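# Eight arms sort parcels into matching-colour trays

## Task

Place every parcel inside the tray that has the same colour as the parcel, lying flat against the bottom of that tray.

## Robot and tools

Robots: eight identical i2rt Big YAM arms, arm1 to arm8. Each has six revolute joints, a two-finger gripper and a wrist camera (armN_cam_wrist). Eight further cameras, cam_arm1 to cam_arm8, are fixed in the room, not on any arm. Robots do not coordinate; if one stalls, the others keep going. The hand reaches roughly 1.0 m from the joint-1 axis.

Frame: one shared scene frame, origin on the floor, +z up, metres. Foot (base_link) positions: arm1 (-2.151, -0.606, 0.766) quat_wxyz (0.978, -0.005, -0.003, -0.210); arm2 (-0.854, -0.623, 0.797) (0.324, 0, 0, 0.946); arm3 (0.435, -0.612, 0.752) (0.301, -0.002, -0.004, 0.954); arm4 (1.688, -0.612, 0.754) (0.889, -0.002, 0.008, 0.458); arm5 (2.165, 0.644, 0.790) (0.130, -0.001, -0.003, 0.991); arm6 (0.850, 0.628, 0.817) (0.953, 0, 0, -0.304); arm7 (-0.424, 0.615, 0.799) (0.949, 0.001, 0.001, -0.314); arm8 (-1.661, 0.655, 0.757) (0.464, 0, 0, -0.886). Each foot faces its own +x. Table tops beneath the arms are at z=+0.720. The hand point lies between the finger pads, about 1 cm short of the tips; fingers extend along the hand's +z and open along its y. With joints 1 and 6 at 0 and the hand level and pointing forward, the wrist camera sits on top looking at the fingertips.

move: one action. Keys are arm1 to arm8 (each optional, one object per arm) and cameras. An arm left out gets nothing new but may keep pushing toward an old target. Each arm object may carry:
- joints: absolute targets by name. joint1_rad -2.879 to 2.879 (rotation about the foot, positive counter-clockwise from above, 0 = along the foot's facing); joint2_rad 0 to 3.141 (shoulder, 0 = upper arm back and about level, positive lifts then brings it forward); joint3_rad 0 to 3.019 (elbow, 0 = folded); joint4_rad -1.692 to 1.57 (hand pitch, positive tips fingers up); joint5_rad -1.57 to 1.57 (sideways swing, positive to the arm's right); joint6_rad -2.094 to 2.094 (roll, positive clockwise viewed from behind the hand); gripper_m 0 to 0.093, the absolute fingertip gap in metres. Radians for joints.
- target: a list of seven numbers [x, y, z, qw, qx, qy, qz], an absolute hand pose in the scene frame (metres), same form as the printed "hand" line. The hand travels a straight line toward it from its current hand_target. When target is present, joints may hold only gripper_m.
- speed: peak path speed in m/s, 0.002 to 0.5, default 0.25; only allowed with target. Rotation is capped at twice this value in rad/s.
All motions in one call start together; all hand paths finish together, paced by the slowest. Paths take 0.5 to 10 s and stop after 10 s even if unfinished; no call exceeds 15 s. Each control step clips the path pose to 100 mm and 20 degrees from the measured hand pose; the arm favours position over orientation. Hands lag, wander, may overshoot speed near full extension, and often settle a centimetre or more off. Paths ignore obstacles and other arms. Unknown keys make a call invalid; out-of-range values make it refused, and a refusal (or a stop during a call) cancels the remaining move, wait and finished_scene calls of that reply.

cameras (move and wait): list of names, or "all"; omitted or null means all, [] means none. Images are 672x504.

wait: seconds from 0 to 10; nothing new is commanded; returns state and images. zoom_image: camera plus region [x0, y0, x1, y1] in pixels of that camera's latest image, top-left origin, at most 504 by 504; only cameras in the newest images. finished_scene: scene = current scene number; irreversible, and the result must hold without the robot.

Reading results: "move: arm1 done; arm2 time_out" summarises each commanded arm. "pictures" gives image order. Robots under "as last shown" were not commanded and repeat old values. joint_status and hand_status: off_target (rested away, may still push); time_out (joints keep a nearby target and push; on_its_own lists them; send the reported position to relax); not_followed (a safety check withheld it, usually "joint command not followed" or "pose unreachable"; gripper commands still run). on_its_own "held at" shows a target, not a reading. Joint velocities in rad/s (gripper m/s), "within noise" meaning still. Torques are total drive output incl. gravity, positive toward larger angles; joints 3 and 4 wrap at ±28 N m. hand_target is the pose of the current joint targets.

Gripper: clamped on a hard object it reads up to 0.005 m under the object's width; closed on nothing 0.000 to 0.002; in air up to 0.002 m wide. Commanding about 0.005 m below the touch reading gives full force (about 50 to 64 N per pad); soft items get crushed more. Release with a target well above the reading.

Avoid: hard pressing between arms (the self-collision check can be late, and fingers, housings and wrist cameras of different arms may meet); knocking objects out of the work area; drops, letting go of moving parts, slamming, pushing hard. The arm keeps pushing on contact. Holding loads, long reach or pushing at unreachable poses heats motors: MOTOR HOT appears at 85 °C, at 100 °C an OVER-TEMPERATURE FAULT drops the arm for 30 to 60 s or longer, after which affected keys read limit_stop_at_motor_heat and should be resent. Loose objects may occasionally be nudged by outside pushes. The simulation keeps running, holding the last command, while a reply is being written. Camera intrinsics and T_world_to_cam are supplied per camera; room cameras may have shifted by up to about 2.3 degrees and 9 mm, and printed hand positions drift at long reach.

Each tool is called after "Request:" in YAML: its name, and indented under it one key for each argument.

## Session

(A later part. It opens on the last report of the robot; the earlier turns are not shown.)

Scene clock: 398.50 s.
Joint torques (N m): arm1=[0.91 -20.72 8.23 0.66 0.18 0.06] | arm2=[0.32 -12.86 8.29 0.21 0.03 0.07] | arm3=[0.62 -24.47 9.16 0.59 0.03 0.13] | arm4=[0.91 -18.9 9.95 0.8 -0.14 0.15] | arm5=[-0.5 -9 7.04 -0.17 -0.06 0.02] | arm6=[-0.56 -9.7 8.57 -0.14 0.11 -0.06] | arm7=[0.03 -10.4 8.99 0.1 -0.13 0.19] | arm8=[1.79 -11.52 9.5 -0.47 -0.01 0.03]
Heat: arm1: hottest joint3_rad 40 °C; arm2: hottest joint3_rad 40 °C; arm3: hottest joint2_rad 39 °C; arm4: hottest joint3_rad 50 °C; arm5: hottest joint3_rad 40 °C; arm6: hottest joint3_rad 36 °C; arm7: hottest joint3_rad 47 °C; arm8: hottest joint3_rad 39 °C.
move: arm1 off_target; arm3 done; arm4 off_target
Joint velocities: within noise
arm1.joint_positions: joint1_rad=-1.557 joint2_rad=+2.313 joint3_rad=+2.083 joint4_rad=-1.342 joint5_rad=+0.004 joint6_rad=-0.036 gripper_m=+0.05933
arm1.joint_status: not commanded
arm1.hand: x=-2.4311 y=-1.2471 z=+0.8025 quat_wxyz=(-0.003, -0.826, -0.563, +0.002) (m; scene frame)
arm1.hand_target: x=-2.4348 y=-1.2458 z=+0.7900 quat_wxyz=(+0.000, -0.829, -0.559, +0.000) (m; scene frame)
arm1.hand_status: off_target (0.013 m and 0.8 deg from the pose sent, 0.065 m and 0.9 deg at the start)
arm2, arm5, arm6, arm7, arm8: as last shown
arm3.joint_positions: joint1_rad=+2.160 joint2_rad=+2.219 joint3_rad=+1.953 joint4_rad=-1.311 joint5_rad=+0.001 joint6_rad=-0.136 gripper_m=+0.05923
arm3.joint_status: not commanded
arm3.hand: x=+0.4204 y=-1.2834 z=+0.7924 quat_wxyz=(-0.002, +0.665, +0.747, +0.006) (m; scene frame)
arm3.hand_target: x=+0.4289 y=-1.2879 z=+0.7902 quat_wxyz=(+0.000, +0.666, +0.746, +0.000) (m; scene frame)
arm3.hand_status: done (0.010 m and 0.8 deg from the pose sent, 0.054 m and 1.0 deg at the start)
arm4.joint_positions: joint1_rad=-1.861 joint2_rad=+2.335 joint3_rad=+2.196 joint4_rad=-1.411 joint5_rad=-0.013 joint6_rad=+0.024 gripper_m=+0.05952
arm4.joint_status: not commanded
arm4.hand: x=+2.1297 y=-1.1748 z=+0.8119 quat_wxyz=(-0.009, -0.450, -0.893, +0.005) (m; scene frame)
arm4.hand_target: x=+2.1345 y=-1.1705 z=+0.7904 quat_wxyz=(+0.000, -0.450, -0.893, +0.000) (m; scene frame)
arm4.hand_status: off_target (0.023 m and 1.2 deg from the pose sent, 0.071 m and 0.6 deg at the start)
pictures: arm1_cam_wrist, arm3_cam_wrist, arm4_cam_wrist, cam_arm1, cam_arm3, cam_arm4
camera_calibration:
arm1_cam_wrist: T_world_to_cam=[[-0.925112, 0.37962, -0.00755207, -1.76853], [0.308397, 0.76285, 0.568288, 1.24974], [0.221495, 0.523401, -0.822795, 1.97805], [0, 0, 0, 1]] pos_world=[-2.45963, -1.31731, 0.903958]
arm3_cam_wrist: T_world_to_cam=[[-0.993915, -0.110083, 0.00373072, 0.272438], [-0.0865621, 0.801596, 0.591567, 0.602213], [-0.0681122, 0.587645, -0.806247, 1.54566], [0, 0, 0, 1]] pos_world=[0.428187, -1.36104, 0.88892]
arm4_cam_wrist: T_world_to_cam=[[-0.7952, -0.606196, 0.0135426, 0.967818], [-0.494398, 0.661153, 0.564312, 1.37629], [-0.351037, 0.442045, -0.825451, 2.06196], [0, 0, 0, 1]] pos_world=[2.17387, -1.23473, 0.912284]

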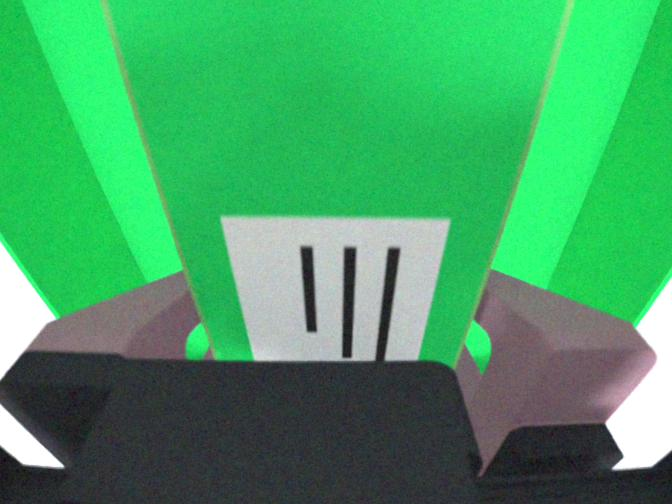

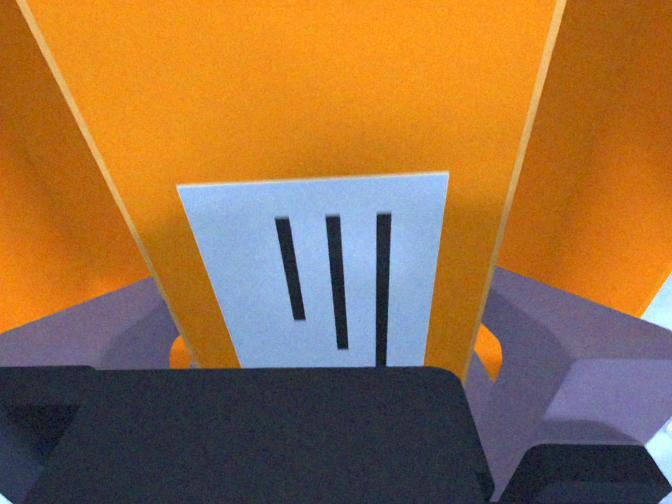

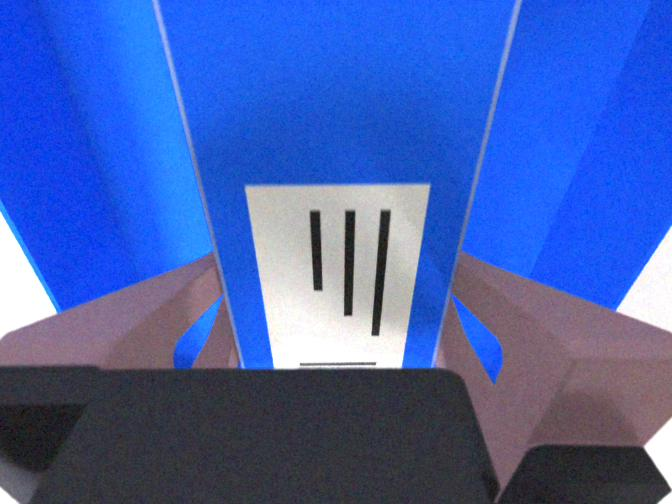

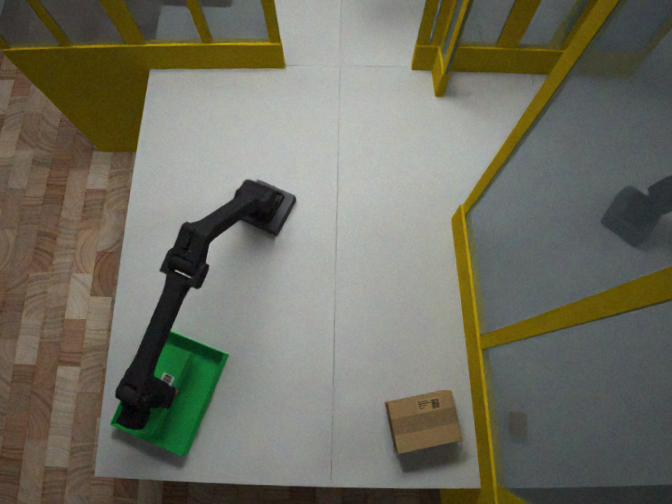

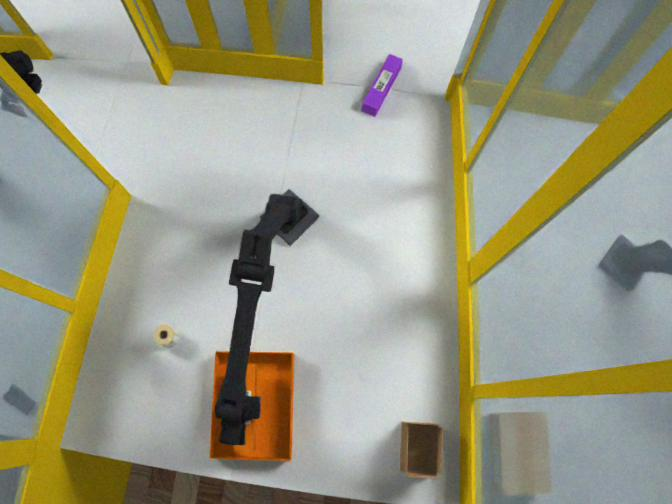

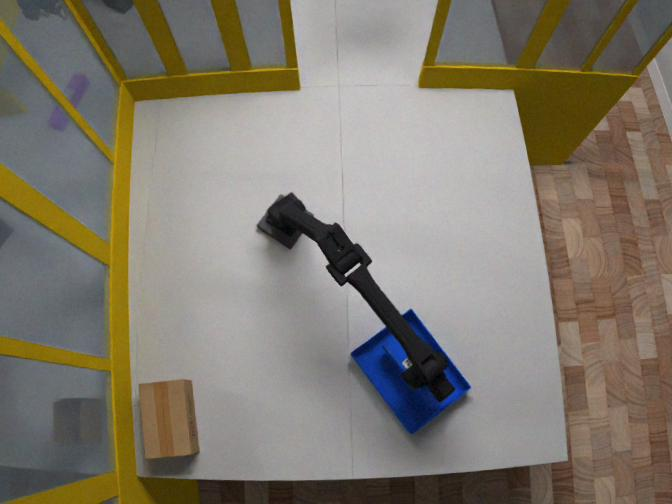

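Request:
move:
  arm3: {"target":[0.429,-1.288,0.744,0,0.666,0.746,0],"speed":0.1}
  arm4: {"target":[2.135,-1.171,0.736,0,0.45,0.893,0],"speed":0.1}
  arm1: {"target":[-2.435,-1.246,0.74,0,0.829,0.559,0],"speed":0.1}
  cameras: ["arm1_cam_wrist","arm3_cam_wrist","arm4_cam_wrist"]

Request:
move:
  arm3: {"joints":{"gripper_m":0.085}}
  arm4: {"joints":{"gripper_m":0.085}}
  arm1: {"joints":{"gripper_m":0.085}}
  cameras: []

Request:
move:
  arm3: {"target":[0.429,-1.288,0.92,0,0.666,0.746,0],"speed":0.2}
  arm4: {"target":[2.135,-1.171,0.92,0,0.45,0.893,0],"speed":0.2}
  arm1: {"target":[-2.435,-1.246,0.92,0,0.829,0.559,0],"speed":0.2}
  cameras: ["arm1_cam_wrist","arm3_cam_wrist","arm4_cam_wrist"]

Request:
move:
  arm3: {"target":[0.416,-1.037,1.06,0,0.722,0.692,0],"speed":0.3}
  arm4: {"target":[1.943,-0.949,1.06,0,0.447,0.894,0],"speed":0.3}
  arm1: {"target":[-2.319,-0.993,1.06,0,0.834,0.552,0],"speed":0.3}
  cameras: ["cam_arm1","cam_arm3","cam_arm4"]

Request:
move:
  arm3: {"joints":{"joint1_rad":-1.396}}
  cameras: []

Request:
move:
  arm3: {"target":[0.726,0.008,0.91,0,0.588,-0.809,0],"speed":0.25}
  cameras: ["arm3_cam_wrist"]

Scene clock: 417.27 s.
Joint torques (N m): arm1=[0.91 -20.72 8.03 0.76 0.18 0.03] | arm2=[0.32 -12.86 8.28 0.2 0.03 0.07] | arm3=[0.62 -24.18 8.84 0.61 0.02 0.11] | arm4=[0.38 -18.84 9.98 0.81 -0.11 0.11] | arm5=[-0.21 -9.47 7.19 -0.12 -0.08 0.08] | arm6=[-0.56 -9.7 8.57 -0.16 0.11 -0.06] | arm7=[0.09 -10.52 9.1 0.14 -0.13 0.19] | arm8=[1.9 -11.46 9.51 -0.49 -0.02 0.01]
Heat: arm1: hottest joint3_rad 38 °C; arm2: hottest joint3_rad 40 °C; arm3: hottest joint2_rad 39 °C; arm4: hottest joint3_rad 48 °C; arm5: hottest joint3_rad 40 °C; arm6: hottest joint3_rad 36 °C; arm7: hottest joint3_rad 47 °C; arm8: hottest joint3_rad 38 °C.
move: arm1 off_target; arm3 done; arm4 off_target
Joint velocities: within noise
arm1.joint_positions: joint1_rad=-1.557 joint2_rad=+2.357 joint3_rad=+2.034 joint4_rad=-1.245 joint5_rad=+0.004 joint6_rad=-0.036 gripper_m=+0.05933
arm1.joint_status: not commanded
arm1.hand: x=-2.4315 y=-1.2486 z=+0.7546 quat_wxyz=(-0.004, -0.826, -0.563, +0.004) (m; scene frame)
arm1.hand_target: x=-2.4348 y=-1.2458 z=+0.7402 quat_wxyz=(+0.000, -0.829, -0.559, +0.000) (m; scene frame)
arm1.hand_status: off_target (0.015 m and 0.9 deg from the pose sent, 0.063 m and 0.8 deg at the start)
arm2, arm5, arm6, arm8: as last shown
arm3.joint_positions: joint1_rad=+2.160 joint2_rad=+2.267 joint3_rad=+1.903 joint4_rad=-1.219 joint5_rad=+0.001 joint6_rad=-0.136 gripper_m=+0.05923
arm3.joint_status: not commanded
arm3.hand: x=+0.4206 y=-1.2825 z=+0.7435 quat_wxyz=(-0.004, +0.665, +0.746, +0.008) (m; scene frame)
arm3.hand_target: x=+0.4289 y=-1.2879 z=+0.7441 quat_wxyz=(+0.000, +0.666, +0.746, +0.000) (m; scene frame)
arm3.hand_status: done (0.010 m and 1.0 deg from the pose sent, 0.049 m and 0.8 deg at the start)
arm4.joint_positions: joint1_rad=-1.861 joint2_rad=+2.376 joint3_rad=+2.128 joint4_rad=-1.304 joint5_rad=-0.014 joint6_rad=+0.026 gripper_m=+0.05952
arm4.joint_status: not commanded
arm4.hand: x=+2.1296 y=-1.1758 z=+0.7586 quat_wxyz=(-0.008, -0.451, -0.893, +0.005) (m; scene frame)
arm4.hand_target: x=+2.1344 y=-1.1705 z=+0.7362 quat_wxyz=(+0.000, -0.450, -0.893, +0.000) (m; scene frame)
arm4.hand_status: off_target (0.024 m and 1.1 deg from the pose sent, 0.076 m and 1.2 deg at the start)
arm7.joint_positions: joint1_rad=-1.052 joint2_rad=+1.448 joint3_rad=+1.436 joint4_rad=-1.550 joint5_rad=+0.002 joint6_rad=-0.004 gripper_m=+0.09402
arm7.joint_status: not commanded
arm7.hand: x=-0.4757 y=+0.1905 z=+1.0623 quat_wxyz=(-0.001, -0.747, -0.665, +0.003) (m; scene frame)
arm7.hand_target: x=-0.4731 y=+0.1937 z=+1.0579 quat_wxyz=(+0.002, -0.748, -0.664, -0.001) (m; scene frame)
arm7.hand_status: not commanded
pictures: arm1_cam_wrist, arm3_cam_wrist, arm4_cam_wrist
camera_calibration:
arm1_cam_wrist: T_world_to_cam=[[-0.925114, 0.379624, -0.0070938, -1.76899], [0.309479, 0.764737, 0.565154, 1.28558], [0.219971, 0.520637, -0.824955, 1.93406], [0, 0, 0, 1]] pos_world=[-2.45982, -1.31852, 0.856415]
arm3_cam_wrist: T_world_to_cam=[[-0.993955, -0.109748, 0.00308769, 0.273926], [-0.0863373, 0.798682, 0.595527, 0.623722], [-0.0678242, 0.59166, -0.803329, 1.50858], [0, 0, 0, 1]] pos_world=[0.428438, -1.36066, 0.839595]
arm4_cam_wrist: T_world_to_cam=[[-0.796355, -0.604694, 0.0127547, 0.972681], [-0.493096, 0.661309, 0.565267, 1.4036], [-0.350248, 0.443864, -0.82481, 2.01841], [0, 0, 0, 1]] pos_world=[2.17366, -1.23594, 0.858986]

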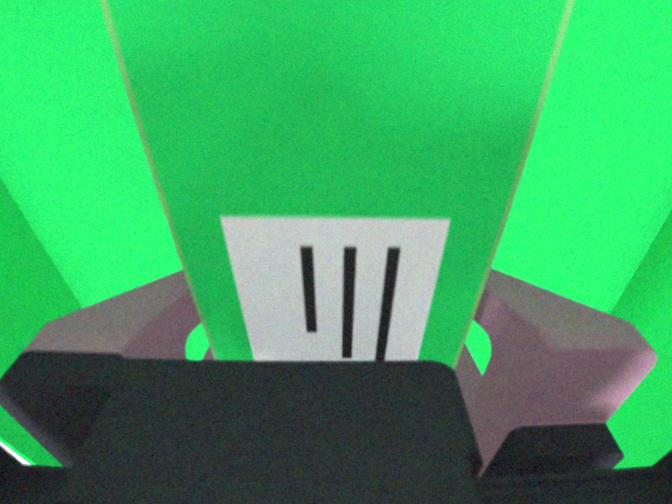

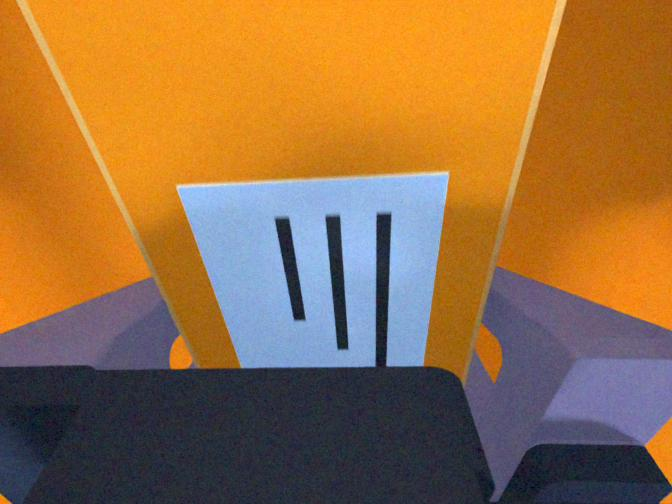

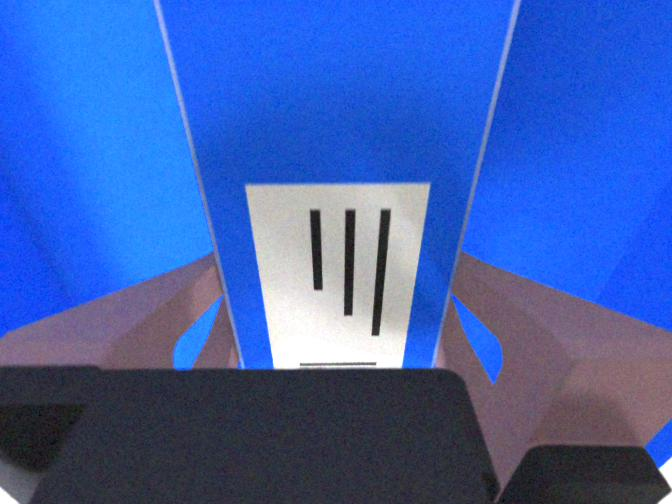

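Scene clock: 417.87 s.
Joint torques (N m): arm1=[0.97 -20.84 8.02 0.69 0.17 0.04] | arm2=[0.32 -12.86 8.29 0.2 0.03 0.07] | arm3=[0.62 -24.35 9.03 0.59 0.02 0.12] | arm4=[0.62 -18.9 9.98 0.8 -0.11 0.11] | arm5=[-0.32 -9.58 7.02 -0.25 -0.08 0.04] | arm6=[-0.62 -9.76 8.57 -0.13 0.11 -0.07] | arm7=[0.15 -10.52 9.02 0.08 -0.13 0.18] | arm8=[1.79 -11.52 9.58 -0.5 -0.03 0.03]
Heat: arm1: hottest joint3_rad 38 °C; arm2: hottest joint3_rad 40 °C; arm3: hottest joint2_rad 40 °C; arm4: hottest joint3_rad 48 °C; arm5: hottest joint3_rad 40 °C; arm6: hottest joint3_rad 36 °C; arm7: hottest joint3_rad 47 °C; arm8: hottest joint3_rad 38 °C.
move: arm1 done; arm3 done; arm4 done
Joint velocities: within noise
arm1.joint_positions: joint1_rad=-1.557 joint2_rad=+2.357 joint3_rad=+2.034 joint4_rad=-1.245 joint5_rad=+0.004 joint6_rad=-0.036 gripper_m=+0.08480
arm1.joint_status: all done
arm1.hand: x=-2.4315 y=-1.2486 z=+0.7546 quat_wxyz=(-0.004, -0.826, -0.563, +0.004) (m; scene frame)
arm1.hand_target: x=-2.4348 y=-1.2458 z=+0.7402 quat_wxyz=(+0.000, -0.829, -0.559, +0.000) (m; scene frame)
arm1.hand_status: not commanded
arm2, arm5, arm6, arm7, arm8: as last shown
arm3.joint_positions: joint1_rad=+2.160 joint2_rad=+2.267 joint3_rad=+1.903 joint4_rad=-1.219 joint5_rad=+0.001 joint6_rad=-0.136 gripper_m=+0.08488
arm3.joint_status: all done
arm3.hand: x=+0.4206 y=-1.2825 z=+0.7435 quat_wxyz=(-0.004, +0.665, +0.746, +0.008) (m; scene frame)
arm3.hand_target: x=+0.4289 y=-1.2879 z=+0.7441 quat_wxyz=(+0.000, +0.666, +0.746, +0.000) (m; scene frame)
arm3.hand_status: not commanded
arm4.joint_positions: joint1_rad=-1.861 joint2_rad=+2.376 joint3_rad=+2.128 joint4_rad=-1.304 joint5_rad=-0.014 joint6_rad=+0.026 gripper_m=+0.08482
arm4.joint_status: all done
arm4.hand: x=+2.1299 y=-1.1757 z=+0.7584 quat_wxyz=(-0.008, -0.450, -0.893, +0.005) (m; scene frame)
arm4.hand_target: x=+2.1345 y=-1.1704 z=+0.7362 quat_wxyz=(+0.000, -0.450, -0.893, +0.000) (m; scene frame)
arm4.hand_status: not commanded
pictures: none
No camera images: "cameras" was empty.

Scene clock: 419.67 s.
Joint torques (N m): arm1=[1.26 -19.6 12.7 -0.12 0.21 0.07] | arm2=[0.32 -12.86 8.29 0.2 0.03 0.07] | arm3=[0.73 -24.41 14.19 -0.29 0.01 0.13] | arm4=[0.03 -19.66 14.52 -0.21 -0.11 0.08] | arm5=[-0.56 -9.99 7.1 -0.1 -0.09 0.06] | arm6=[-0.56 -9.7 8.57 -0.16 0.11 -0.06] | arm7=[0.03 -10.64 9.03 0.13 -0.13 0.19] | arm8=[1.96 -11.52 9.43 -0.47 -0.04 0.03]
Heat: arm1: hottest joint3_rad 38 °C; arm2: hottest joint3_rad 40 °C; arm3: hottest joint2_rad 40 °C; arm4: hottest joint3_rad 48 °C; arm5: hottest joint3_rad 40 °C; arm6: hottest joint3_rad 36 °C; arm7: hottest joint3_rad 47 °C; arm8: hottest joint3_rad 38 °C.
move: arm1 off_target; arm3 off_target; arm4 off_target
Joint velocities: within noise
arm1.joint_positions: joint1_rad=-1.557 joint2_rad=+2.256 joint3_rad=+2.288 joint4_rad=-1.622 joint5_rad=+0.004 joint6_rad=-0.036 gripper_m=+0.08488
arm1.joint_status: not commanded
arm1.hand: x=-2.4282 y=-1.2380 z=+0.9189 quat_wxyz=(+0.002, -0.826, -0.563, -0.005) (m; scene frame)
arm1.hand_target: x=-2.4348 y=-1.2455 z=+0.9199 quat_wxyz=(+0.000, -0.829, -0.559, +0.001) (m; scene frame)
arm1.hand_status: off_target (0.011 m and 0.9 deg from the pose sent, 0.165 m and 0.9 deg at the start)
arm2, arm5, arm6, arm7, arm8: as last shown
arm3.joint_positions: joint1_rad=+2.161 joint2_rad=+2.171 joint3_rad=+2.139 joint4_rad=-1.583 joint5_rad=+0.001 joint6_rad=-0.135 gripper_m=+0.08497
arm3.joint_status: not commanded
arm3.hand: x=+0.4202 y=-1.2751 z=+0.8948 quat_wxyz=(-0.015, +0.665, +0.746, +0.020) (m; scene frame)
arm3.hand_target: x=+0.4292 y=-1.2866 z=+0.9201 quat_wxyz=(+0.001, +0.666, +0.746, +0.000) (m; scene frame)
arm3.hand_status: off_target (0.030 m and 2.9 deg from the pose sent, 0.177 m and 1.0 deg at the start; pose on its path clipped on 8 of 54 steps)
arm4.joint_positions: joint1_rad=-1.861 joint2_rad=+2.317 joint3_rad=+2.425 joint4_rad=-1.684 joint5_rad=-0.014 joint6_rad=+0.026 gripper_m=+0.08491
arm4.joint_status: not commanded
arm4.hand: x=+2.1258 y=-1.1666 z=+0.9116 quat_wxyz=(+0.002, -0.451, -0.893, +0.000) (m; scene frame)
arm4.hand_target: x=+2.1345 y=-1.1702 z=+0.9199 quat_wxyz=(-0.009, -0.450, -0.893, +0.004) (m; scene frame)
arm4.hand_status: off_target (0.013 m and 0.3 deg from the pose sent, 0.162 m and 1.1 deg at the start; a joint's target at an end of its range on 24 of 54 steps)
pictures: arm1_cam_wrist, arm3_cam_wrist, arm4_cam_wrist
camera_calibration:
arm1_cam_wrist: T_world_to_cam=[[-0.925109, 0.379627, -0.00753977, -1.76835], [0.304301, 0.753131, 0.583262, 1.14004], [0.2271, 0.537286, -0.812249, 2.08958], [0, 0, 0, 1]] pos_world=[-2.45738, -1.30999, 1.01899]
arm3_cam_wrist: T_world_to_cam=[[-0.993936, -0.109958, -0.00113384, 0.277344], [-0.0868825, 0.778946, 0.621043, 0.479913], [-0.0674055, 0.617375, -0.783776, 1.64087], [0, 0, 0, 1]] pos_world=[0.427962, -1.35637, 0.988345]
arm4_cam_wrist: T_world_to_cam=[[-0.796158, -0.604948, 0.0130472, 0.972254], [-0.484609, 0.650398, 0.584925, 1.26048], [-0.362335, 0.459369, -0.810983, 2.17039], [0, 0, 0, 1]] pos_world=[2.17131, -1.22866, 1.01018]

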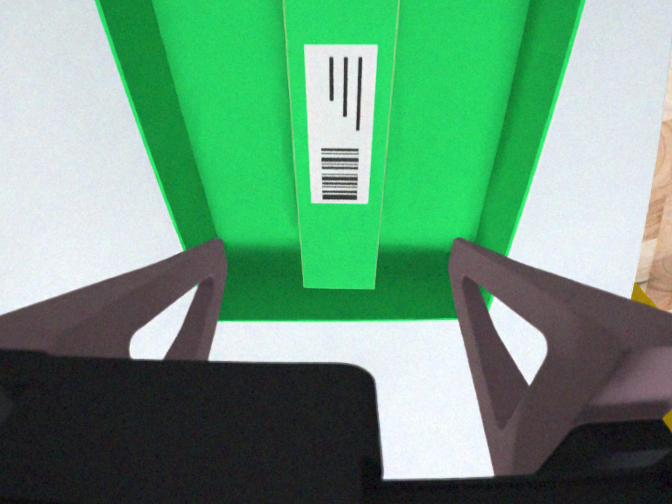

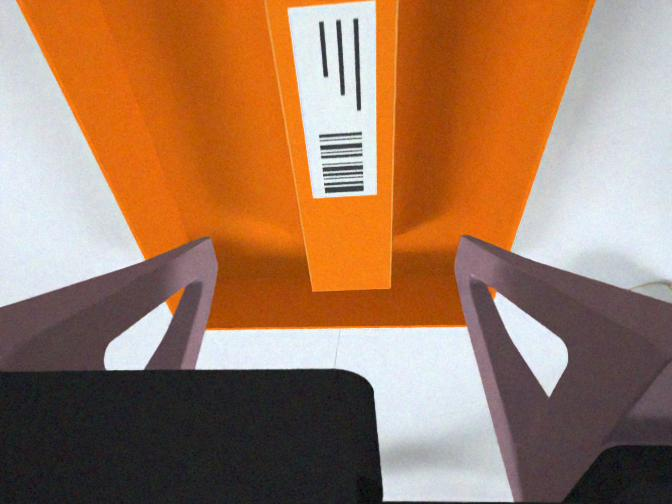

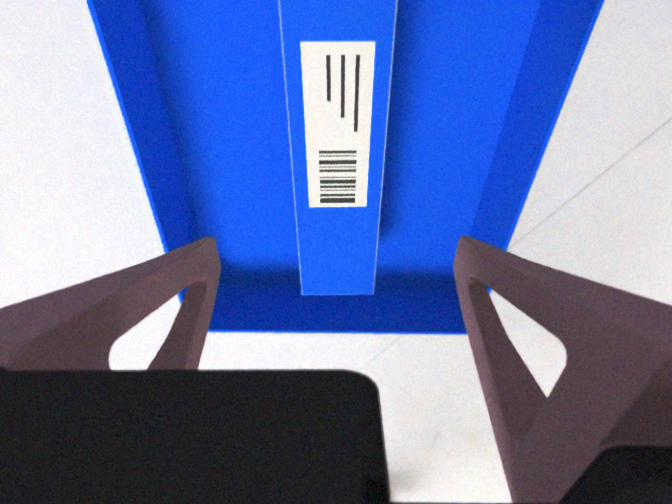

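Scene clock: 421.67 s.
Joint torques (N m): arm1=[2.2 -9.11 7.99 0.02 0.16 0.07] | arm2=[0.26 -12.86 8.29 0.2 0.03 0.07] | arm3=[-1.9 -14.33 9.24 -0.31 0.03 0.13] | arm4=[-1.49 -9.41 9.63 -0.18 -0.12 -0.05] | arm5=[-0.44 -9.52 7.08 -0.09 -0.06 0.05] | arm6=[-0.62 -9.64 8.55 -0.14 0.11 -0.07] | arm7=[0.09 -10.46 9.02 0.08 -0.13 0.19] | arm8=[1.9 -11.4 9.54 -0.5 -0.02 0.01]
Heat: arm1: hottest joint3_rad 38 °C; arm2: hottest joint3_rad 40 °C; arm3: hottest joint2_rad 39 °C; arm4: hottest joint3_rad 48 °C; arm5: hottest joint3_rad 40 °C; arm6: hottest joint3_rad 36 °C; arm7: hottest joint3_rad 47 °C; arm8: hottest joint3_rad 38 °C.
move: arm1 done; arm3 done; arm4 done
Joint velocities: within noise
arm1.joint_positions: joint1_rad=-1.557 joint2_rad=+1.440 joint3_rad=+1.520 joint4_rad=-1.625 joint5_rad=+0.005 joint6_rad=-0.007 gripper_m=+0.08488
arm1.joint_status: not commanded
arm1.hand: x=-2.3235 y=-0.9942 z=+1.0690 quat_wxyz=(-0.010, -0.834, -0.551, +0.014) (m; scene frame)
arm1.hand_target: x=-2.3191 y=-0.9929 z=+1.0602 quat_wxyz=(+0.000, -0.834, -0.552, +0.000) (m; scene frame)
arm1.hand_status: done (0.010 m and 2.0 deg from the pose sent, 0.303 m and 1.7 deg at the start)
arm2, arm5, arm6, arm7, arm8: as last shown
arm3.joint_positions: joint1_rad=+2.158 joint2_rad=+1.457 joint3_rad=+1.557 joint4_rad=-1.662 joint5_rad=+0.002 joint6_rad=-0.012 gripper_m=+0.08497
arm3.joint_status: not commanded
arm3.hand: x=+0.4229 y=-1.0418 z=+1.0555 quat_wxyz=(+0.002, +0.711, +0.703, +0.001) (m; scene frame)
arm3.hand_target: x=+0.4161 y=-1.0370 z=+1.0599 quat_wxyz=(+0.000, +0.722, +0.692, +0.000) (m; scene frame)
arm3.hand_status: done (0.010 m and 1.8 deg from the pose sent, 0.290 m and 9.4 deg at the start)
arm4.joint_positions: joint1_rad=-1.877 joint2_rad=+1.444 joint3_rad=+1.555 joint4_rad=-1.658 joint5_rad=-0.014 joint6_rad=-0.003 gripper_m=+0.08491
arm4.joint_status: not commanded
arm4.hand: x=+1.9496 y=-0.9480 z=+1.0654 quat_wxyz=(-0.011, -0.445, -0.896, +0.006) (m; scene frame)
arm4.hand_target: x=+1.9430 y=-0.9490 z=+1.0601 quat_wxyz=(+0.000, -0.447, -0.894, +0.000) (m; scene frame)
arm4.hand_status: done (0.009 m and 1.4 deg from the pose sent, 0.321 m and 0.5 deg at the start)
pictures: cam_arm1, cam_arm3, cam_arm4

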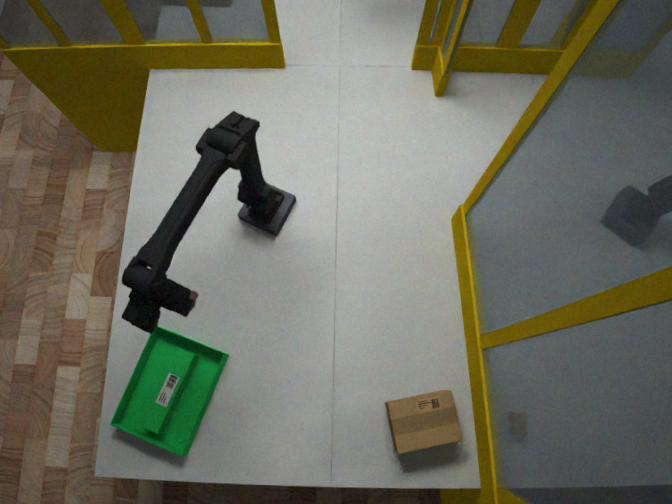

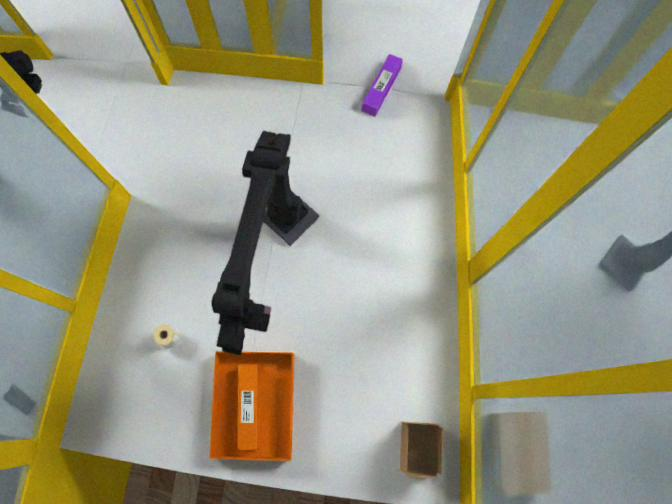

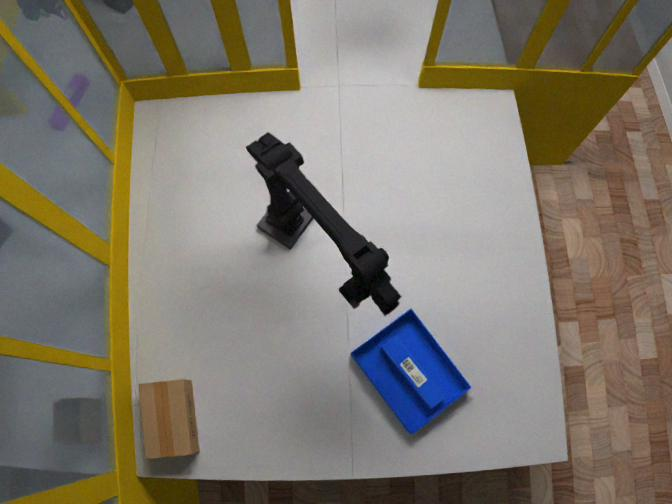

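Scene clock: 425.00 s.
Joint torques (N m): arm1=[1.96 -9.52 7.95 -0.12 0.17 0.07] | arm2=[0.26 -12.86 8.29 0.2 0.03 0.07] | arm3=[0.44 -14.33 9.28 -0.25 -0.15 0.11] | arm4=[-1.55 -9.47 9.62 -0.17 -0.12 -0.03] | arm5=[-1.03 -9.11 7.17 -0.02 -0.06 0.07] | arm6=[-0.67 -9.7 8.58 -0.17 0.11 -0.07] | arm7=[0.03 -10.52 9.02 0.14 -0.13 0.19] | arm8=[1.96 -11.22 9.52 -0.54 -0.02 0.05]
Heat: arm1: hottest joint3_rad 38 °C; arm2: hottest joint3_rad 40 °C; arm3: hottest joint2_rad 39 °C; arm4: hottest joint3_rad 47 °C; arm5: hottest joint3_rad 40 °C; arm6: hottest joint3_rad 36 °C; arm7: hottest joint3_rad 47 °C; arm8: hottest joint3_rad 38 °C.
move: arm3 done
Joint velocities: within noise
arm1, arm2, arm4, arm5, arm6, arm7, arm8: as last shown
arm3.joint_positions: joint1_rad=-1.408 joint2_rad=+1.457 joint3_rad=+1.557 joint4_rad=-1.662 joint5_rad=+0.007 joint6_rad=-0.009 gripper_m=+0.08501
arm3.joint_status: all done
arm3.hand: x=+0.6204 y=-0.2280 z=+1.0614 quat_wxyz=(-0.009, +0.536, -0.844, +0.000) (m; scene frame)
arm3.hand_target: x=+0.6136 y=-0.2299 z=+1.0657 quat_wxyz=(-0.008, +0.536, -0.844, +0.000) (m; scene frame)
arm3.hand_status: not commanded
pictures: none
No camera images: "cameras" was empty.

Scene clock: 427.30 s.
Joint torques (N m): arm1=[2.08 -9.29 7.91 -0.05 0.18 0.06] | arm2=[0.32 -12.86 8.29 0.2 0.03 0.07] | arm3=[-0.09 -24 14.3 -0.29 -0.28 -0.21] | arm4=[-1.55 -9.47 9.63 -0.17 -0.12 -0.03] | arm5=[-0.44 -9.23 7.06 -0.24 -0.08 0.06] | arm6=[-0.67 -9.7 8.57 -0.13 0.11 -0.06] | arm7=[-0.09 -10.52 9.03 0.13 -0.12 0.17] | arm8=[1.96 -11.22 9.51 -0.54 -0.02 0.02]
Heat: arm1: hottest joint3_rad 38 °C; arm2: hottest joint3_rad 40 °C; arm3: hottest joint2_rad 39 °C; arm4: hottest joint3_rad 47 °C; arm5: hottest joint3_rad 40 °C; arm6: hottest joint3_rad 36 °C; arm7: hottest joint3_rad 47 °C; arm8: hottest joint3_rad 38 °C.
move: arm3 off_target
Joint velocities: within noise
arm1, arm2, arm4, arm5, arm6, arm7, arm8: as last shown
arm3.joint_positions: joint1_rad=-1.408 joint2_rad=+2.212 joint3_rad=+2.178 joint4_rad=-1.584 joint5_rad=+0.002 joint6_rad=-0.109 gripper_m=+0.08501
arm3.joint_status: not commanded
arm3.hand: x=+0.7264 y=-0.0061 z=+0.8920 quat_wxyz=(+0.016, +0.578, -0.816, +0.011) (m; scene frame)
arm3.hand_target: x=+0.7255 y=+0.0070 z=+0.9101 quat_wxyz=(-0.001, +0.588, -0.809, +0.000) (m; scene frame)
arm3.hand_status: off_target (0.023 m and 2.6 deg from the pose sent, 0.300 m and 7.2 deg at the start)
pictures: arm3_cam_wrist
camera_calibration:
arm3_cam_wrist: T_world_to_cam=[[0.941746, -0.336185, 0.00971264, -0.695904], [-0.271149, -0.741844, 0.613307, -0.348819], [-0.19898, -0.580213, -0.789785, 0.969453], [0, 0, 0, 1]] pos_world=[0.753684, 0.0697679, 0.986352]

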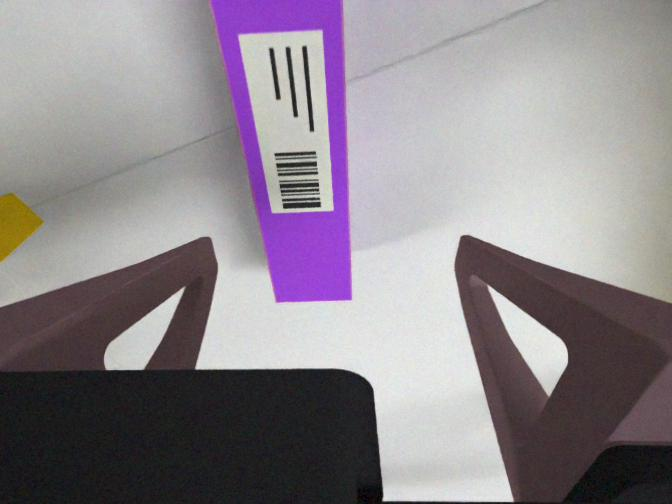

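Request:
move:
  arm3: {"joints":{"gripper_m":0.093},"target":[0.711,0.0,0.8,0,0.588,-0.809,0],"speed":0.15}
  cameras: ["arm3_cam_wrist"]

Request:
move:
  arm3: {"target":[0.711,0.0,0.738,0,0.588,-0.809,0],"speed":0.12}
  cameras: []

Request:
move:
  arm3: {"joints":{"gripper_m":0.053}}
  cameras: ["arm3_cam_wrist"]

Request:
move:
  arm3: {"target":[0.711,0.0,0.91,0,0.588,-0.809,0],"speed":0.2}
  cameras: []

Request:
move:
  arm3: {"target":[0.614,-0.23,1.08,0,0.588,-0.809,0],"speed":0.25}
  cameras: []

Request:
move:
  arm3: {"joints":{"joint1_rad":0.188}}
  cameras: ["arm3_cam_wrist"]

Request:
move:
  arm3: {"target":[-0.222,-0.337,0.9,0,1,0,0],"speed":0.25}
  cameras: ["cam_arm3"]

Request:
move:
  arm3: {"target":[-0.215,-0.337,0.74,0,1,0,0],"speed":0.13}
  cameras: ["cam_arm3"]

Scene clock: 446.10 s.
Joint torques (N m): arm1=[2.49 -9.64 7.99 -0.05 0.15 0.05] | arm2=[0.26 -12.86 8.29 0.2 0.03 0.07] | arm3=[0.67 -23.59 9.01 0.65 -0.27 -0.04] | arm4=[-1.55 -9.47 9.63 -0.17 -0.12 -0.03] | arm5=[-0.38 -9.17 7.06 -0.17 -0.07 0.03] | arm6=[-0.62 -9.7 8.57 -0.13 0.11 -0.06] | arm7=[-0.09 -10.4 9.02 0.1 -0.13 0.19] | arm8=[1.9 -11.52 9.52 -0.49 -0.02 0.03]
Heat: arm1: hottest joint3_rad 38 °C; arm2: hottest joint3_rad 40 °C; arm3: hottest joint2_rad 39 °C; arm4: hottest joint3_rad 46 °C; arm5: hottest joint3_rad 40 °C; arm6: hottest joint3_rad 36 °C; arm7: hottest joint3_rad 47 °C; arm8: hottest joint3_rad 38 °C.
move: arm3 off_target
Joint velocities: within noise
arm1, arm4, arm7: as last shown
arm2.joint_positions: joint1_rad=-2.057 joint2_rad=+1.433 joint3_rad=+1.453 joint4_rad=-1.571 joint5_rad=+0.001 joint6_rad=+0.411 gripper_m=+0.09292
arm2.joint_status: not commanded
arm2.hand: x=-0.4673 y=-0.4497 z=+1.0740 quat_wxyz=(-0.009, +0.006, -1.000, -0.004) (m; scene frame)
arm2.hand_target: x=-0.4690 y=-0.4500 z=+1.0700 quat_wxyz=(+0.000, +0.000, -1.000, +0.000) (m; scene frame)
arm2.hand_status: not commanded
arm3.joint_positions: joint1_rad=-1.399 joint2_rad=+2.212 joint3_rad=+1.949 joint4_rad=-1.323 joint5_rad=+0.001 joint6_rad=-0.109 gripper_m=+0.09294
arm3.joint_status: all done
arm3.hand: x=+0.7193 y=-0.0078 z=+0.8046 quat_wxyz=(+0.002, +0.582, -0.813, +0.004) (m; scene frame)
arm3.hand_target: x=+0.7110 y=-0.0002 z=+0.8002 quat_wxyz=(+0.000, +0.588, -0.809, +0.000) (m; scene frame)
arm3.hand_status: off_target (0.012 m and 1.0 deg from the pose sent, 0.093 m and 2.6 deg at the start)
arm5.joint_positions: joint1_rad=+1.568 joint2_rad=+1.446 joint3_rad=+1.479 joint4_rad=-1.588 joint5_rad=+0.001 joint6_rad=+0.096 gripper_m=+0.09288
arm5.joint_status: not commanded
arm5.hand: x=+2.0516 y=+0.2294 z=+1.0689 quat_wxyz=(+0.003, +0.822, +0.569, -0.003) (m; scene frame)
arm5.hand_target: x=+2.0530 y=+0.2310 z=+1.0699 quat_wxyz=(+0.000, +0.824, +0.566, +0.000) (m; scene frame)
arm5.hand_status: not commanded
arm6.joint_positions: joint1_rad=-1.164 joint2_rad=+1.461 joint3_rad=+1.404 joint4_rad=-1.520 joint5_rad=-0.002 joint6_rad=+0.100 gripper_m=+0.09288
arm6.joint_status: not commanded
arm6.hand: x=+0.7606 y=+0.2101 z=+1.0639 quat_wxyz=(+0.001, -0.808, -0.589, -0.003) (m; scene frame)
arm6.hand_target: x=+0.7610 y=+0.2129 z=+1.0699 quat_wxyz=(+0.000, -0.809, -0.588, +0.000) (m; scene frame)
arm6.hand_status: not commanded
arm8.joint_positions: joint1_rad=+0.435 joint2_rad=+1.457 joint3_rad=+1.575 joint4_rad=-1.671 joint5_rad=-0.001 joint6_rad=+0.170 gripper_m=+0.09293
arm8.joint_status: not commanded
arm8.hand: x=-1.7344 y=+0.2318 z=+1.0716 quat_wxyz=(-0.007, -0.817, -0.577, +0.006) (m; scene frame)
arm8.hand_target: x=-1.7340 y=+0.2350 z=+1.0698 quat_wxyz=(-0.002, -0.819, -0.574, +0.002) (m; scene frame)
arm8.hand_status: not commanded
pictures: arm3_cam_wrist
camera_calibration:
arm3_cam_wrist: T_world_to_cam=[[0.944539, -0.328156, 0.0126158, -0.693195], [-0.272287, -0.761096, 0.588722, -0.27792], [-0.183591, -0.559506, -0.808237, 0.90204], [0, 0, 0, 1]] pos_world=[0.744682, 0.0656963, 0.901425]

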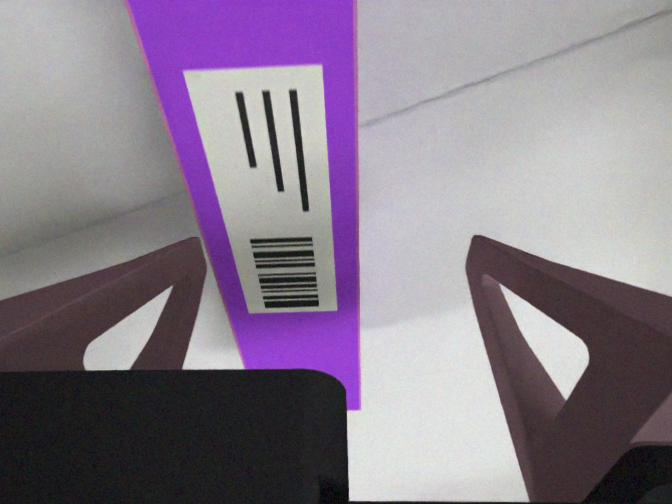

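Scene clock: 447.23 s.
Joint torques (N m): arm1=[1.96 -9.58 8.02 -0.14 0.17 0.07] | arm2=[0.32 -12.86 8.28 0.2 0.03 0.07] | arm3=[0.67 -19.49 6.41 1.66 0.21 -0.02] | arm4=[-1.55 -9.47 9.62 -0.17 -0.12 -0.03] | arm5=[-0.38 -9.82 7.12 -0.13 -0.03 0.04] | arm6=[-0.56 -9.7 8.57 -0.14 0.11 -0.06] | arm7=[0.15 -10.58 9.01 0.12 -0.13 0.19] | arm8=[1.73 -11.4 9.52 -0.54 -0.02 0.01]
Heat: arm1: hottest joint3_rad 38 °C; arm2: hottest joint3_rad 40 °C; arm3: hottest joint2_rad 39 °C; arm4: hottest joint3_rad 46 °C; arm5: hottest joint3_rad 40 °C; arm6: hottest joint3_rad 36 °C; arm7: hottest joint3_rad 47 °C; arm8: hottest joint3_rad 38 °C.
move: arm3 off_target
Joint velocities: within noise
arm1, arm2, arm4, arm5, arm6, arm7, arm8: as last shown
arm3.joint_positions: joint1_rad=-1.399 joint2_rad=+2.211 joint3_rad=+1.901 joint4_rad=-1.222 joint5_rad=-0.011 joint6_rad=-0.112 gripper_m=+0.09294
arm3.joint_status: not commanded
arm3.hand: x=+0.7208 y=+0.0004 z=+0.7882 quat_wxyz=(-0.018, +0.583, -0.812, -0.015) (m; scene frame)
arm3.hand_target: x=+0.7100 y=-0.0031 z=+0.7398 quat_wxyz=(+0.000, +0.588, -0.809, +0.000) (m; scene frame)
arm3.hand_status: off_target (0.051 m and 2.8 deg from the pose sent, 0.067 m and 1.0 deg at the start)
pictures: none
No camera images: "cameras" was empty.

Scene clock: 447.93 s.
Joint torques (N m): arm1=[2.2 -9 7.97 -0.1 0.16 0.09] | arm2=[0.26 -12.86 8.28 0.21 0.03 0.07] | arm3=[-0.67 -19.49 6.45 1.33 0.4 -0.03] | arm4=[-1.55 -9.47 9.63 -0.17 -0.12 -0.03] | arm5=[-0.5 -9.17 7.13 -0.14 -0.08 0.04] | arm6=[-0.56 -9.7 8.55 -0.17 0.11 -0.06] | arm7=[0.09 -10.52 9.03 0.14 -0.13 0.18] | arm8=[1.67 -11.52 9.48 -0.53 -0.02 0.04]
Heat: arm1: hottest joint3_rad 38 °C; arm2: hottest joint3_rad 40 °C; arm3: hottest joint2_rad 39 °C; arm4: hottest joint3_rad 46 °C; arm5: hottest joint3_rad 40 °C; arm6: hottest joint3_rad 36 °C; arm7: hottest joint3_rad 47 °C; arm8: hottest joint3_rad 38 °C.
move: arm3 done
Joint velocities: within noise
arm1, arm2, arm4, arm5, arm6, arm8: as last shown
arm3.joint_positions: joint1_rad=-1.383 joint2_rad=+2.210 joint3_rad=+1.901 joint4_rad=-1.215 joint5_rad=-0.017 joint6_rad=-0.112 gripper_m=+0.05319
arm3.joint_status: all done
arm3.hand: x=+0.7108 y=+0.0068 z=+0.7885 quat_wxyz=(-0.020, +0.589, -0.808, -0.019) (m; scene frame)
arm3.hand_target: x=+0.7100 y=-0.0029 z=+0.7400 quat_wxyz=(+0.000, +0.588, -0.809, +0.000) (m; scene frame)
arm3.hand_status: not commanded
arm7.joint_positions: joint1_rad=-1.052 joint2_rad=+1.448 joint3_rad=+1.436 joint4_rad=-1.550 joint5_rad=+0.002 joint6_rad=-0.004 gripper_m=+0.09402
arm7.joint_status: not commanded
arm7.hand: x=-0.4757 y=+0.1905 z=+1.0623 quat_wxyz=(-0.001, -0.747, -0.665, +0.003) (m; scene frame)
arm7.hand_target: x=-0.4731 y=+0.1937 z=+1.0579 quat_wxyz=(+0.002, -0.748, -0.664, -0.001) (m; scene frame)
arm7.hand_status: not commanded
pictures: arm3_cam_wrist
camera_calibration:
arm3_cam_wrist: T_world_to_cam=[[0.950623, -0.310344, 0.00143669, -0.675807], [-0.262577, -0.801821, 0.536783, -0.225314], [-0.165435, -0.510656, -0.843719, 0.910377], [0, 0, 0, 1]] pos_world=[0.733884, 0.074495, 0.890018]

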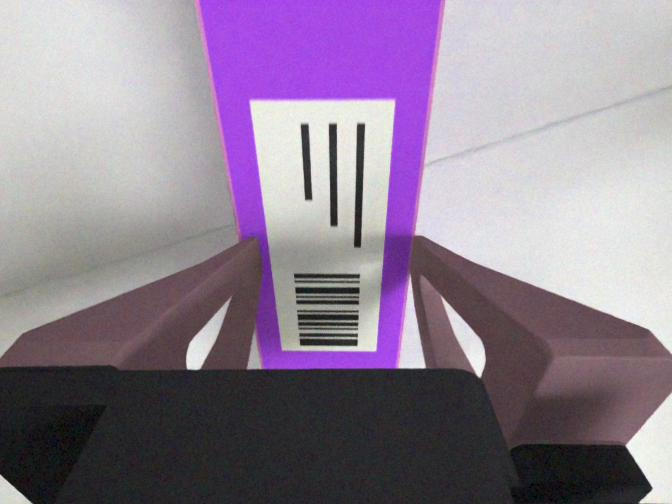

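Scene clock: 449.67 s.
Joint torques (N m): arm1=[2.55 -9.64 7.95 -0.13 0.17 0.06] | arm2=[0.32 -12.86 8.28 0.21 0.03 0.07] | arm3=[-0.73 -25.58 14.2 -0.53 0.02 -0.03] | arm4=[-1.55 -9.47 9.63 -0.17 -0.12 -0.03] | arm5=[-0.09 -9.23 7.19 -0.23 -0.09 0.03] | arm6=[-0.56 -9.64 8.57 -0.14 0.11 -0.06] | arm7=[0.15 -10.34 9.02 0.17 -0.12 0.18] | arm8=[1.9 -11.4 9.48 -0.49 -0.03 0.04]
Heat: arm1: hottest joint3_rad 38 °C; arm2: hottest joint3_rad 40 °C; arm3: hottest joint2_rad 39 °C; arm4: hottest joint3_rad 46 °C; arm5: hottest joint3_rad 40 °C; arm6: hottest joint3_rad 36 °C; arm7: hottest joint3_rad 47 °C; arm8: hottest joint3_rad 38 °C.
move: arm3 off_target
Joint velocities: within noise
arm1, arm2, arm4, arm5, arm6, arm7, arm8: as last shown
arm3.joint_positions: joint1_rad=-1.383 joint2_rad=+2.184 joint3_rad=+2.088 joint4_rad=-1.547 joint5_rad=-0.007 joint6_rad=-0.112 gripper_m=+0.05306
arm3.joint_status: not commanded
arm3.hand: x=+0.7038 y=-0.0122 z=+0.8757 quat_wxyz=(+0.029, +0.589, -0.808, +0.014) (m; scene frame)
arm3.hand_target: x=+0.7102 y=-0.0016 z=+0.9101 quat_wxyz=(+0.000, +0.588, -0.809, +0.000) (m; scene frame)
arm3.hand_status: off_target (0.037 m and 3.7 deg from the pose sent, 0.122 m and 3.2 deg at the start)
pictures: none
No camera images: "cameras" was empty.

Scene clock: 451.80 s.
Joint torques (N m): arm1=[2.49 -9.52 7.97 -0.14 0.17 0.07] | arm2=[0.32 -12.86 8.29 0.2 0.03 0.07] | arm3=[-1.9 -13.68 9.31 -0.17 -0.01 -0.19] | arm4=[-1.55 -9.47 9.63 -0.17 -0.12 -0.03] | arm5=[-0.56 -9.11 7.09 -0.27 -0.03 0.05] | arm6=[-0.67 -9.7 8.55 -0.16 0.11 -0.06] | arm7=[0.03 -10.46 9.01 0.14 -0.13 0.19] | arm8=[1.55 -11.75 9.55 -0.5 -0.02 0.05]
Heat: arm1: hottest joint3_rad 38 °C; arm2: hottest joint3_rad 40 °C; arm3: hottest joint2_rad 39 °C; arm4: hottest joint3_rad 46 °C; arm5: hottest joint3_rad 40 °C; arm6: hottest joint3_rad 36 °C; arm7: hottest joint3_rad 47 °C; arm8: hottest joint3_rad 38 °C.
move: arm3 off_target
Joint velocities: within noise
arm1, arm2, arm4, arm5, arm6, arm7, arm8: as last shown
arm1.joint_positions: joint1_rad=-1.557 joint2_rad=+1.440 joint3_rad=+1.520 joint4_rad=-1.625 joint5_rad=+0.005 joint6_rad=-0.006 gripper_m=+0.08488
arm3.joint_positions: joint1_rad=-1.384 joint2_rad=+1.443 joint3_rad=+1.579 joint4_rad=-1.673 joint5_rad=-0.006 joint6_rad=-0.112 gripper_m=+0.05306
arm3.joint_status: not commanded
arm3.hand: x=+0.6088 y=-0.2236 z=+1.0760 quat_wxyz=(-0.017, +0.589, -0.808, -0.012) (m; scene frame)
arm3.hand_target: x=+0.6138 y=-0.2300 z=+1.0794 quat_wxyz=(-0.018, +0.588, -0.809, -0.010) (m; scene frame)
arm3.hand_status: off_target (0.009 m and 2.4 deg from the pose sent, 0.312 m and 3.7 deg at the start; a joint's target at an end of its range on 29 of 64 steps)
pictures: none
No camera images: "cameras" was empty.

Scene clock: 453.73 s.
Joint torques (N m): arm1=[2.37 -10.05 7.92 -0.09 0.18 0.09] | arm2=[0.26 -12.86 8.29 0.2 0.03 0.07] | arm3=[-1.14 -13.92 9.32 -0.16 -0.06 -0.18] | arm4=[-1.49 -9.47 9.63 -0.17 -0.12 -0.03] | arm5=[-0.56 -9.29 7.2 -0.13 -0.06 0] | arm6=[-0.56 -9.7 8.59 -0.14 0.11 -0.06] | arm7=[0.26 -10.58 9.02 0.14 -0.13 0.18] | arm8=[2.08 -11.4 9.46 -0.55 -0.03 0.02]
Heat: arm1: hottest joint3_rad 38 °C; arm2: hottest joint3_rad 40 °C; arm3: hottest joint2_rad 38 °C; arm4: hottest joint3_rad 46 °C; arm5: hottest joint3_rad 40 °C; arm6: hottest joint3_rad 36 °C; arm7: hottest joint3_rad 47 °C; arm8: hottest joint3_rad 38 °C.
move: arm3 done
Joint velocities: within noise
arm1.joint_positions: joint1_rad=-1.557 joint2_rad=+1.440 joint3_rad=+1.520 joint4_rad=-1.625 joint5_rad=+0.005 joint6_rad=-0.006 gripper_m=+0.08488
arm1.joint_status: not commanded
arm1.hand: x=-2.3235 y=-0.9942 z=+1.0690 quat_wxyz=(-0.010, -0.834, -0.551, +0.014) (m; scene frame)
arm1.hand_target: x=-2.3191 y=-0.9929 z=+1.0602 quat_wxyz=(+0.000, -0.834, -0.552, +0.000) (m; scene frame)
arm1.hand_status: not commanded
arm2, arm5, arm6, arm7, arm8: as last shown
arm3.joint_positions: joint1_rad=+0.192 joint2_rad=+1.443 joint3_rad=+1.579 joint4_rad=-1.673 joint5_rad=-0.005 joint6_rad=-0.112 gripper_m=+0.05306
arm3.joint_status: all done
arm3.hand: x=+0.0427 y=-0.4403 z=+1.0715 quat_wxyz=(-0.006, +0.988, -0.152, -0.015) (m; scene frame)
arm3.hand_target: x=+0.0469 y=-0.4398 z=+1.0750 quat_wxyz=(-0.006, +0.989, -0.148, -0.014) (m; scene frame)
arm3.hand_status: not commanded
arm4.joint_positions: joint1_rad=-1.877 joint2_rad=+1.444 joint3_rad=+1.555 joint4_rad=-1.658 joint5_rad=-0.014 joint6_rad=-0.003 gripper_m=+0.08491
arm4.joint_status: not commanded
arm4.hand: x=+1.9496 y=-0.9480 z=+1.0654 quat_wxyz=(-0.011, -0.445, -0.896, +0.006) (m; scene frame)
arm4.hand_target: x=+1.9430 y=-0.9490 z=+1.0601 quat_wxyz=(+0.000, -0.447, -0.894, +0.000) (m; scene frame)
arm4.hand_status: not commanded
pictures: arm3_cam_wrist
camera_calibration:
arm3_cam_wrist: T_world_to_cam=[[0.305849, 0.95195, 0.0157356, 0.388109], [0.788355, -0.262485, 0.556415, -0.739571], [0.53381, -0.157774, -0.830756, 0.921916], [0, 0, 0, 1]] pos_world=[-0.0277862, -0.418133, 1.17129]

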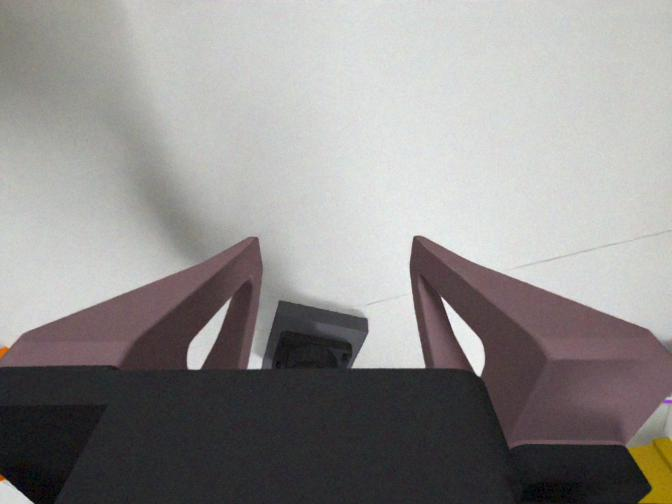

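Scene clock: 456.30 s.
Joint torques (N m): arm1=[2.08 -9.58 8.01 -0.06 0.17 0.09] | arm2=[0.26 -12.86 8.29 0.2 0.03 0.07] | arm3=[0.38 -24.35 14.02 -0.14 -0.24 -0.22] | arm4=[-1.49 -9.47 9.62 -0.17 -0.12 -0.03] | arm5=[-0.79 -9.23 7.05 -0.09 -0.09 0.04] | arm6=[-0.67 -9.7 8.58 -0.12 0.11 -0.07] | arm7=[0.03 -10.46 8.99 0.14 -0.12 0.18] | arm8=[2.02 -11.4 9.51 -0.5 -0.04 0.03]
Heat: arm1: hottest joint3_rad 38 °C; arm2: hottest joint3_rad 40 °C; arm3: hottest joint2_rad 38 °C; arm4: hottest joint3_rad 46 °C; arm5: hottest joint3_rad 40 °C; arm6: hottest joint3_rad 36 °C; arm7: hottest joint3_rad 47 °C; arm8: hottest joint3_rad 38 °C.
move: arm3 off_target
Joint velocities: within noise
arm1, arm2, arm4, arm5, arm6, arm7, arm8: as last shown
arm3.joint_positions: joint1_rad=+0.198 joint2_rad=+2.304 joint3_rad=+2.353 joint4_rad=-1.645 joint5_rad=-0.005 joint6_rad=-0.382 gripper_m=+0.05306
arm3.joint_status: not commanded
arm3.hand: x=-0.2076 y=-0.3317 z=+0.8887 quat_wxyz=(+0.004, +1.000, -0.015, +0.014) (m; scene frame)
arm3.hand_target: x=-0.2210 y=-0.3373 z=+0.8999 quat_wxyz=(+0.000, +1.000, +0.000, -0.001) (m; scene frame)
arm3.hand_status: off_target (0.019 m and 2.4 deg from the pose sent, 0.332 m and 17.6 deg at the start)
pictures: cam_arm3

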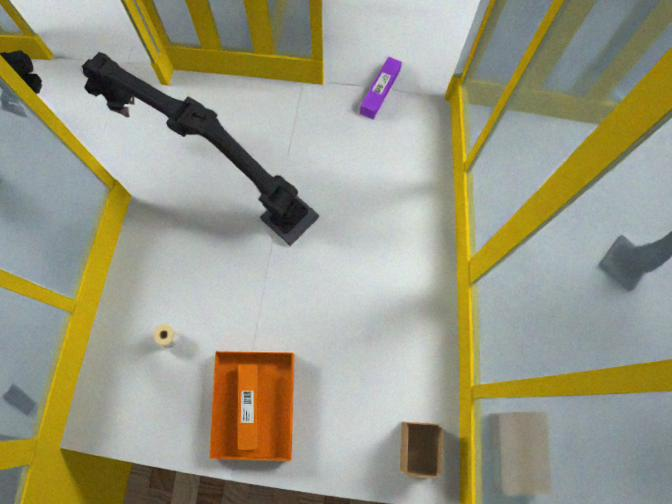

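Scene clock: 458.20 s.
Joint torques (N m): arm1=[1.96 -9.64 8.01 -0.18 0.18 0.09] | arm2=[0.32 -12.86 8.28 0.2 0.03 0.07] | arm3=[0.15 -25.17 9.25 0.58 -0.25 -0.23] | arm4=[-1.55 -9.47 9.63 -0.17 -0.12 -0.03] | arm5=[-0.44 -9.52 7.02 -0.23 -0.06 0.05] | arm6=[-0.62 -9.76 8.57 -0.16 0.11 -0.06] | arm7=[-0.15 -10.7 9.02 0.13 -0.12 0.18] | arm8=[1.9 -11.69 9.54 -0.53 -0.01 0.04]
Heat: arm1: hottest joint3_rad 38 °C; arm2: hottest joint3_rad 40 °C; arm3: hottest joint2_rad 39 °C; arm4: hottest joint3_rad 46 °C; arm5: hottest joint3_rad 40 °C; arm6: hottest joint3_rad 36 °C; arm7: hottest joint3_rad 47 °C; arm8: hottest joint3_rad 38 °C.
move: arm3 done
Joint velocities: within noise
arm1, arm2, arm4, arm5, arm6, arm7, arm8: as last shown
arm3.joint_positions: joint1_rad=+0.198 joint2_rad=+2.362 joint3_rad=+2.065 joint4_rad=-1.287 joint5_rad=-0.005 joint6_rad=-0.384 gripper_m=+0.05306
arm3.joint_status: not commanded
arm3.hand: x=-0.2068 y=-0.3308 z=+0.7407 quat_wxyz=(+0.002, +1.000, -0.014, +0.008) (m; scene frame)
arm3.hand_target: x=-0.2149 y=-0.3370 z=+0.7401 quat_wxyz=(+0.000, +1.000, +0.000, +0.000) (m; scene frame)
arm3.hand_status: done (0.010 m and 1.9 deg from the pose sent, 0.149 m and 2.4 deg at the start)
arm4.joint_positions: joint1_rad=-1.877 joint2_rad=+1.444 joint3_rad=+1.555 joint4_rad=-1.658 joint5_rad=-0.014 joint6_rad=-0.004 gripper_m=+0.08491
arm4.hand: x=+1.9496 y=-0.9480 z=+1.0654 quat_wxyz=(-0.011, -0.444, -0.896, +0.006) (m; scene frame)
pictures: cam_arm3

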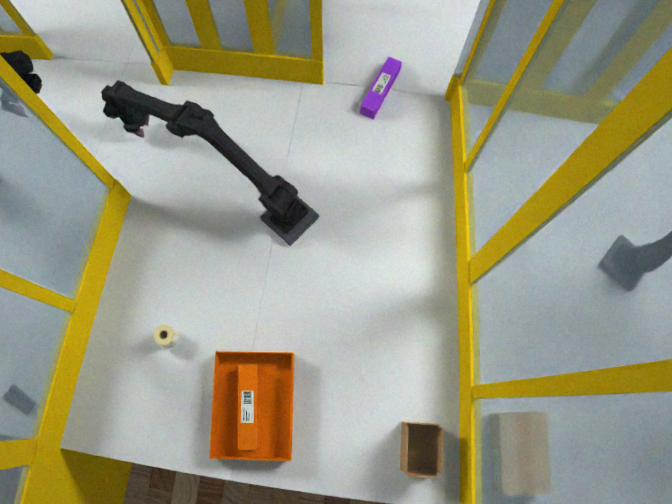

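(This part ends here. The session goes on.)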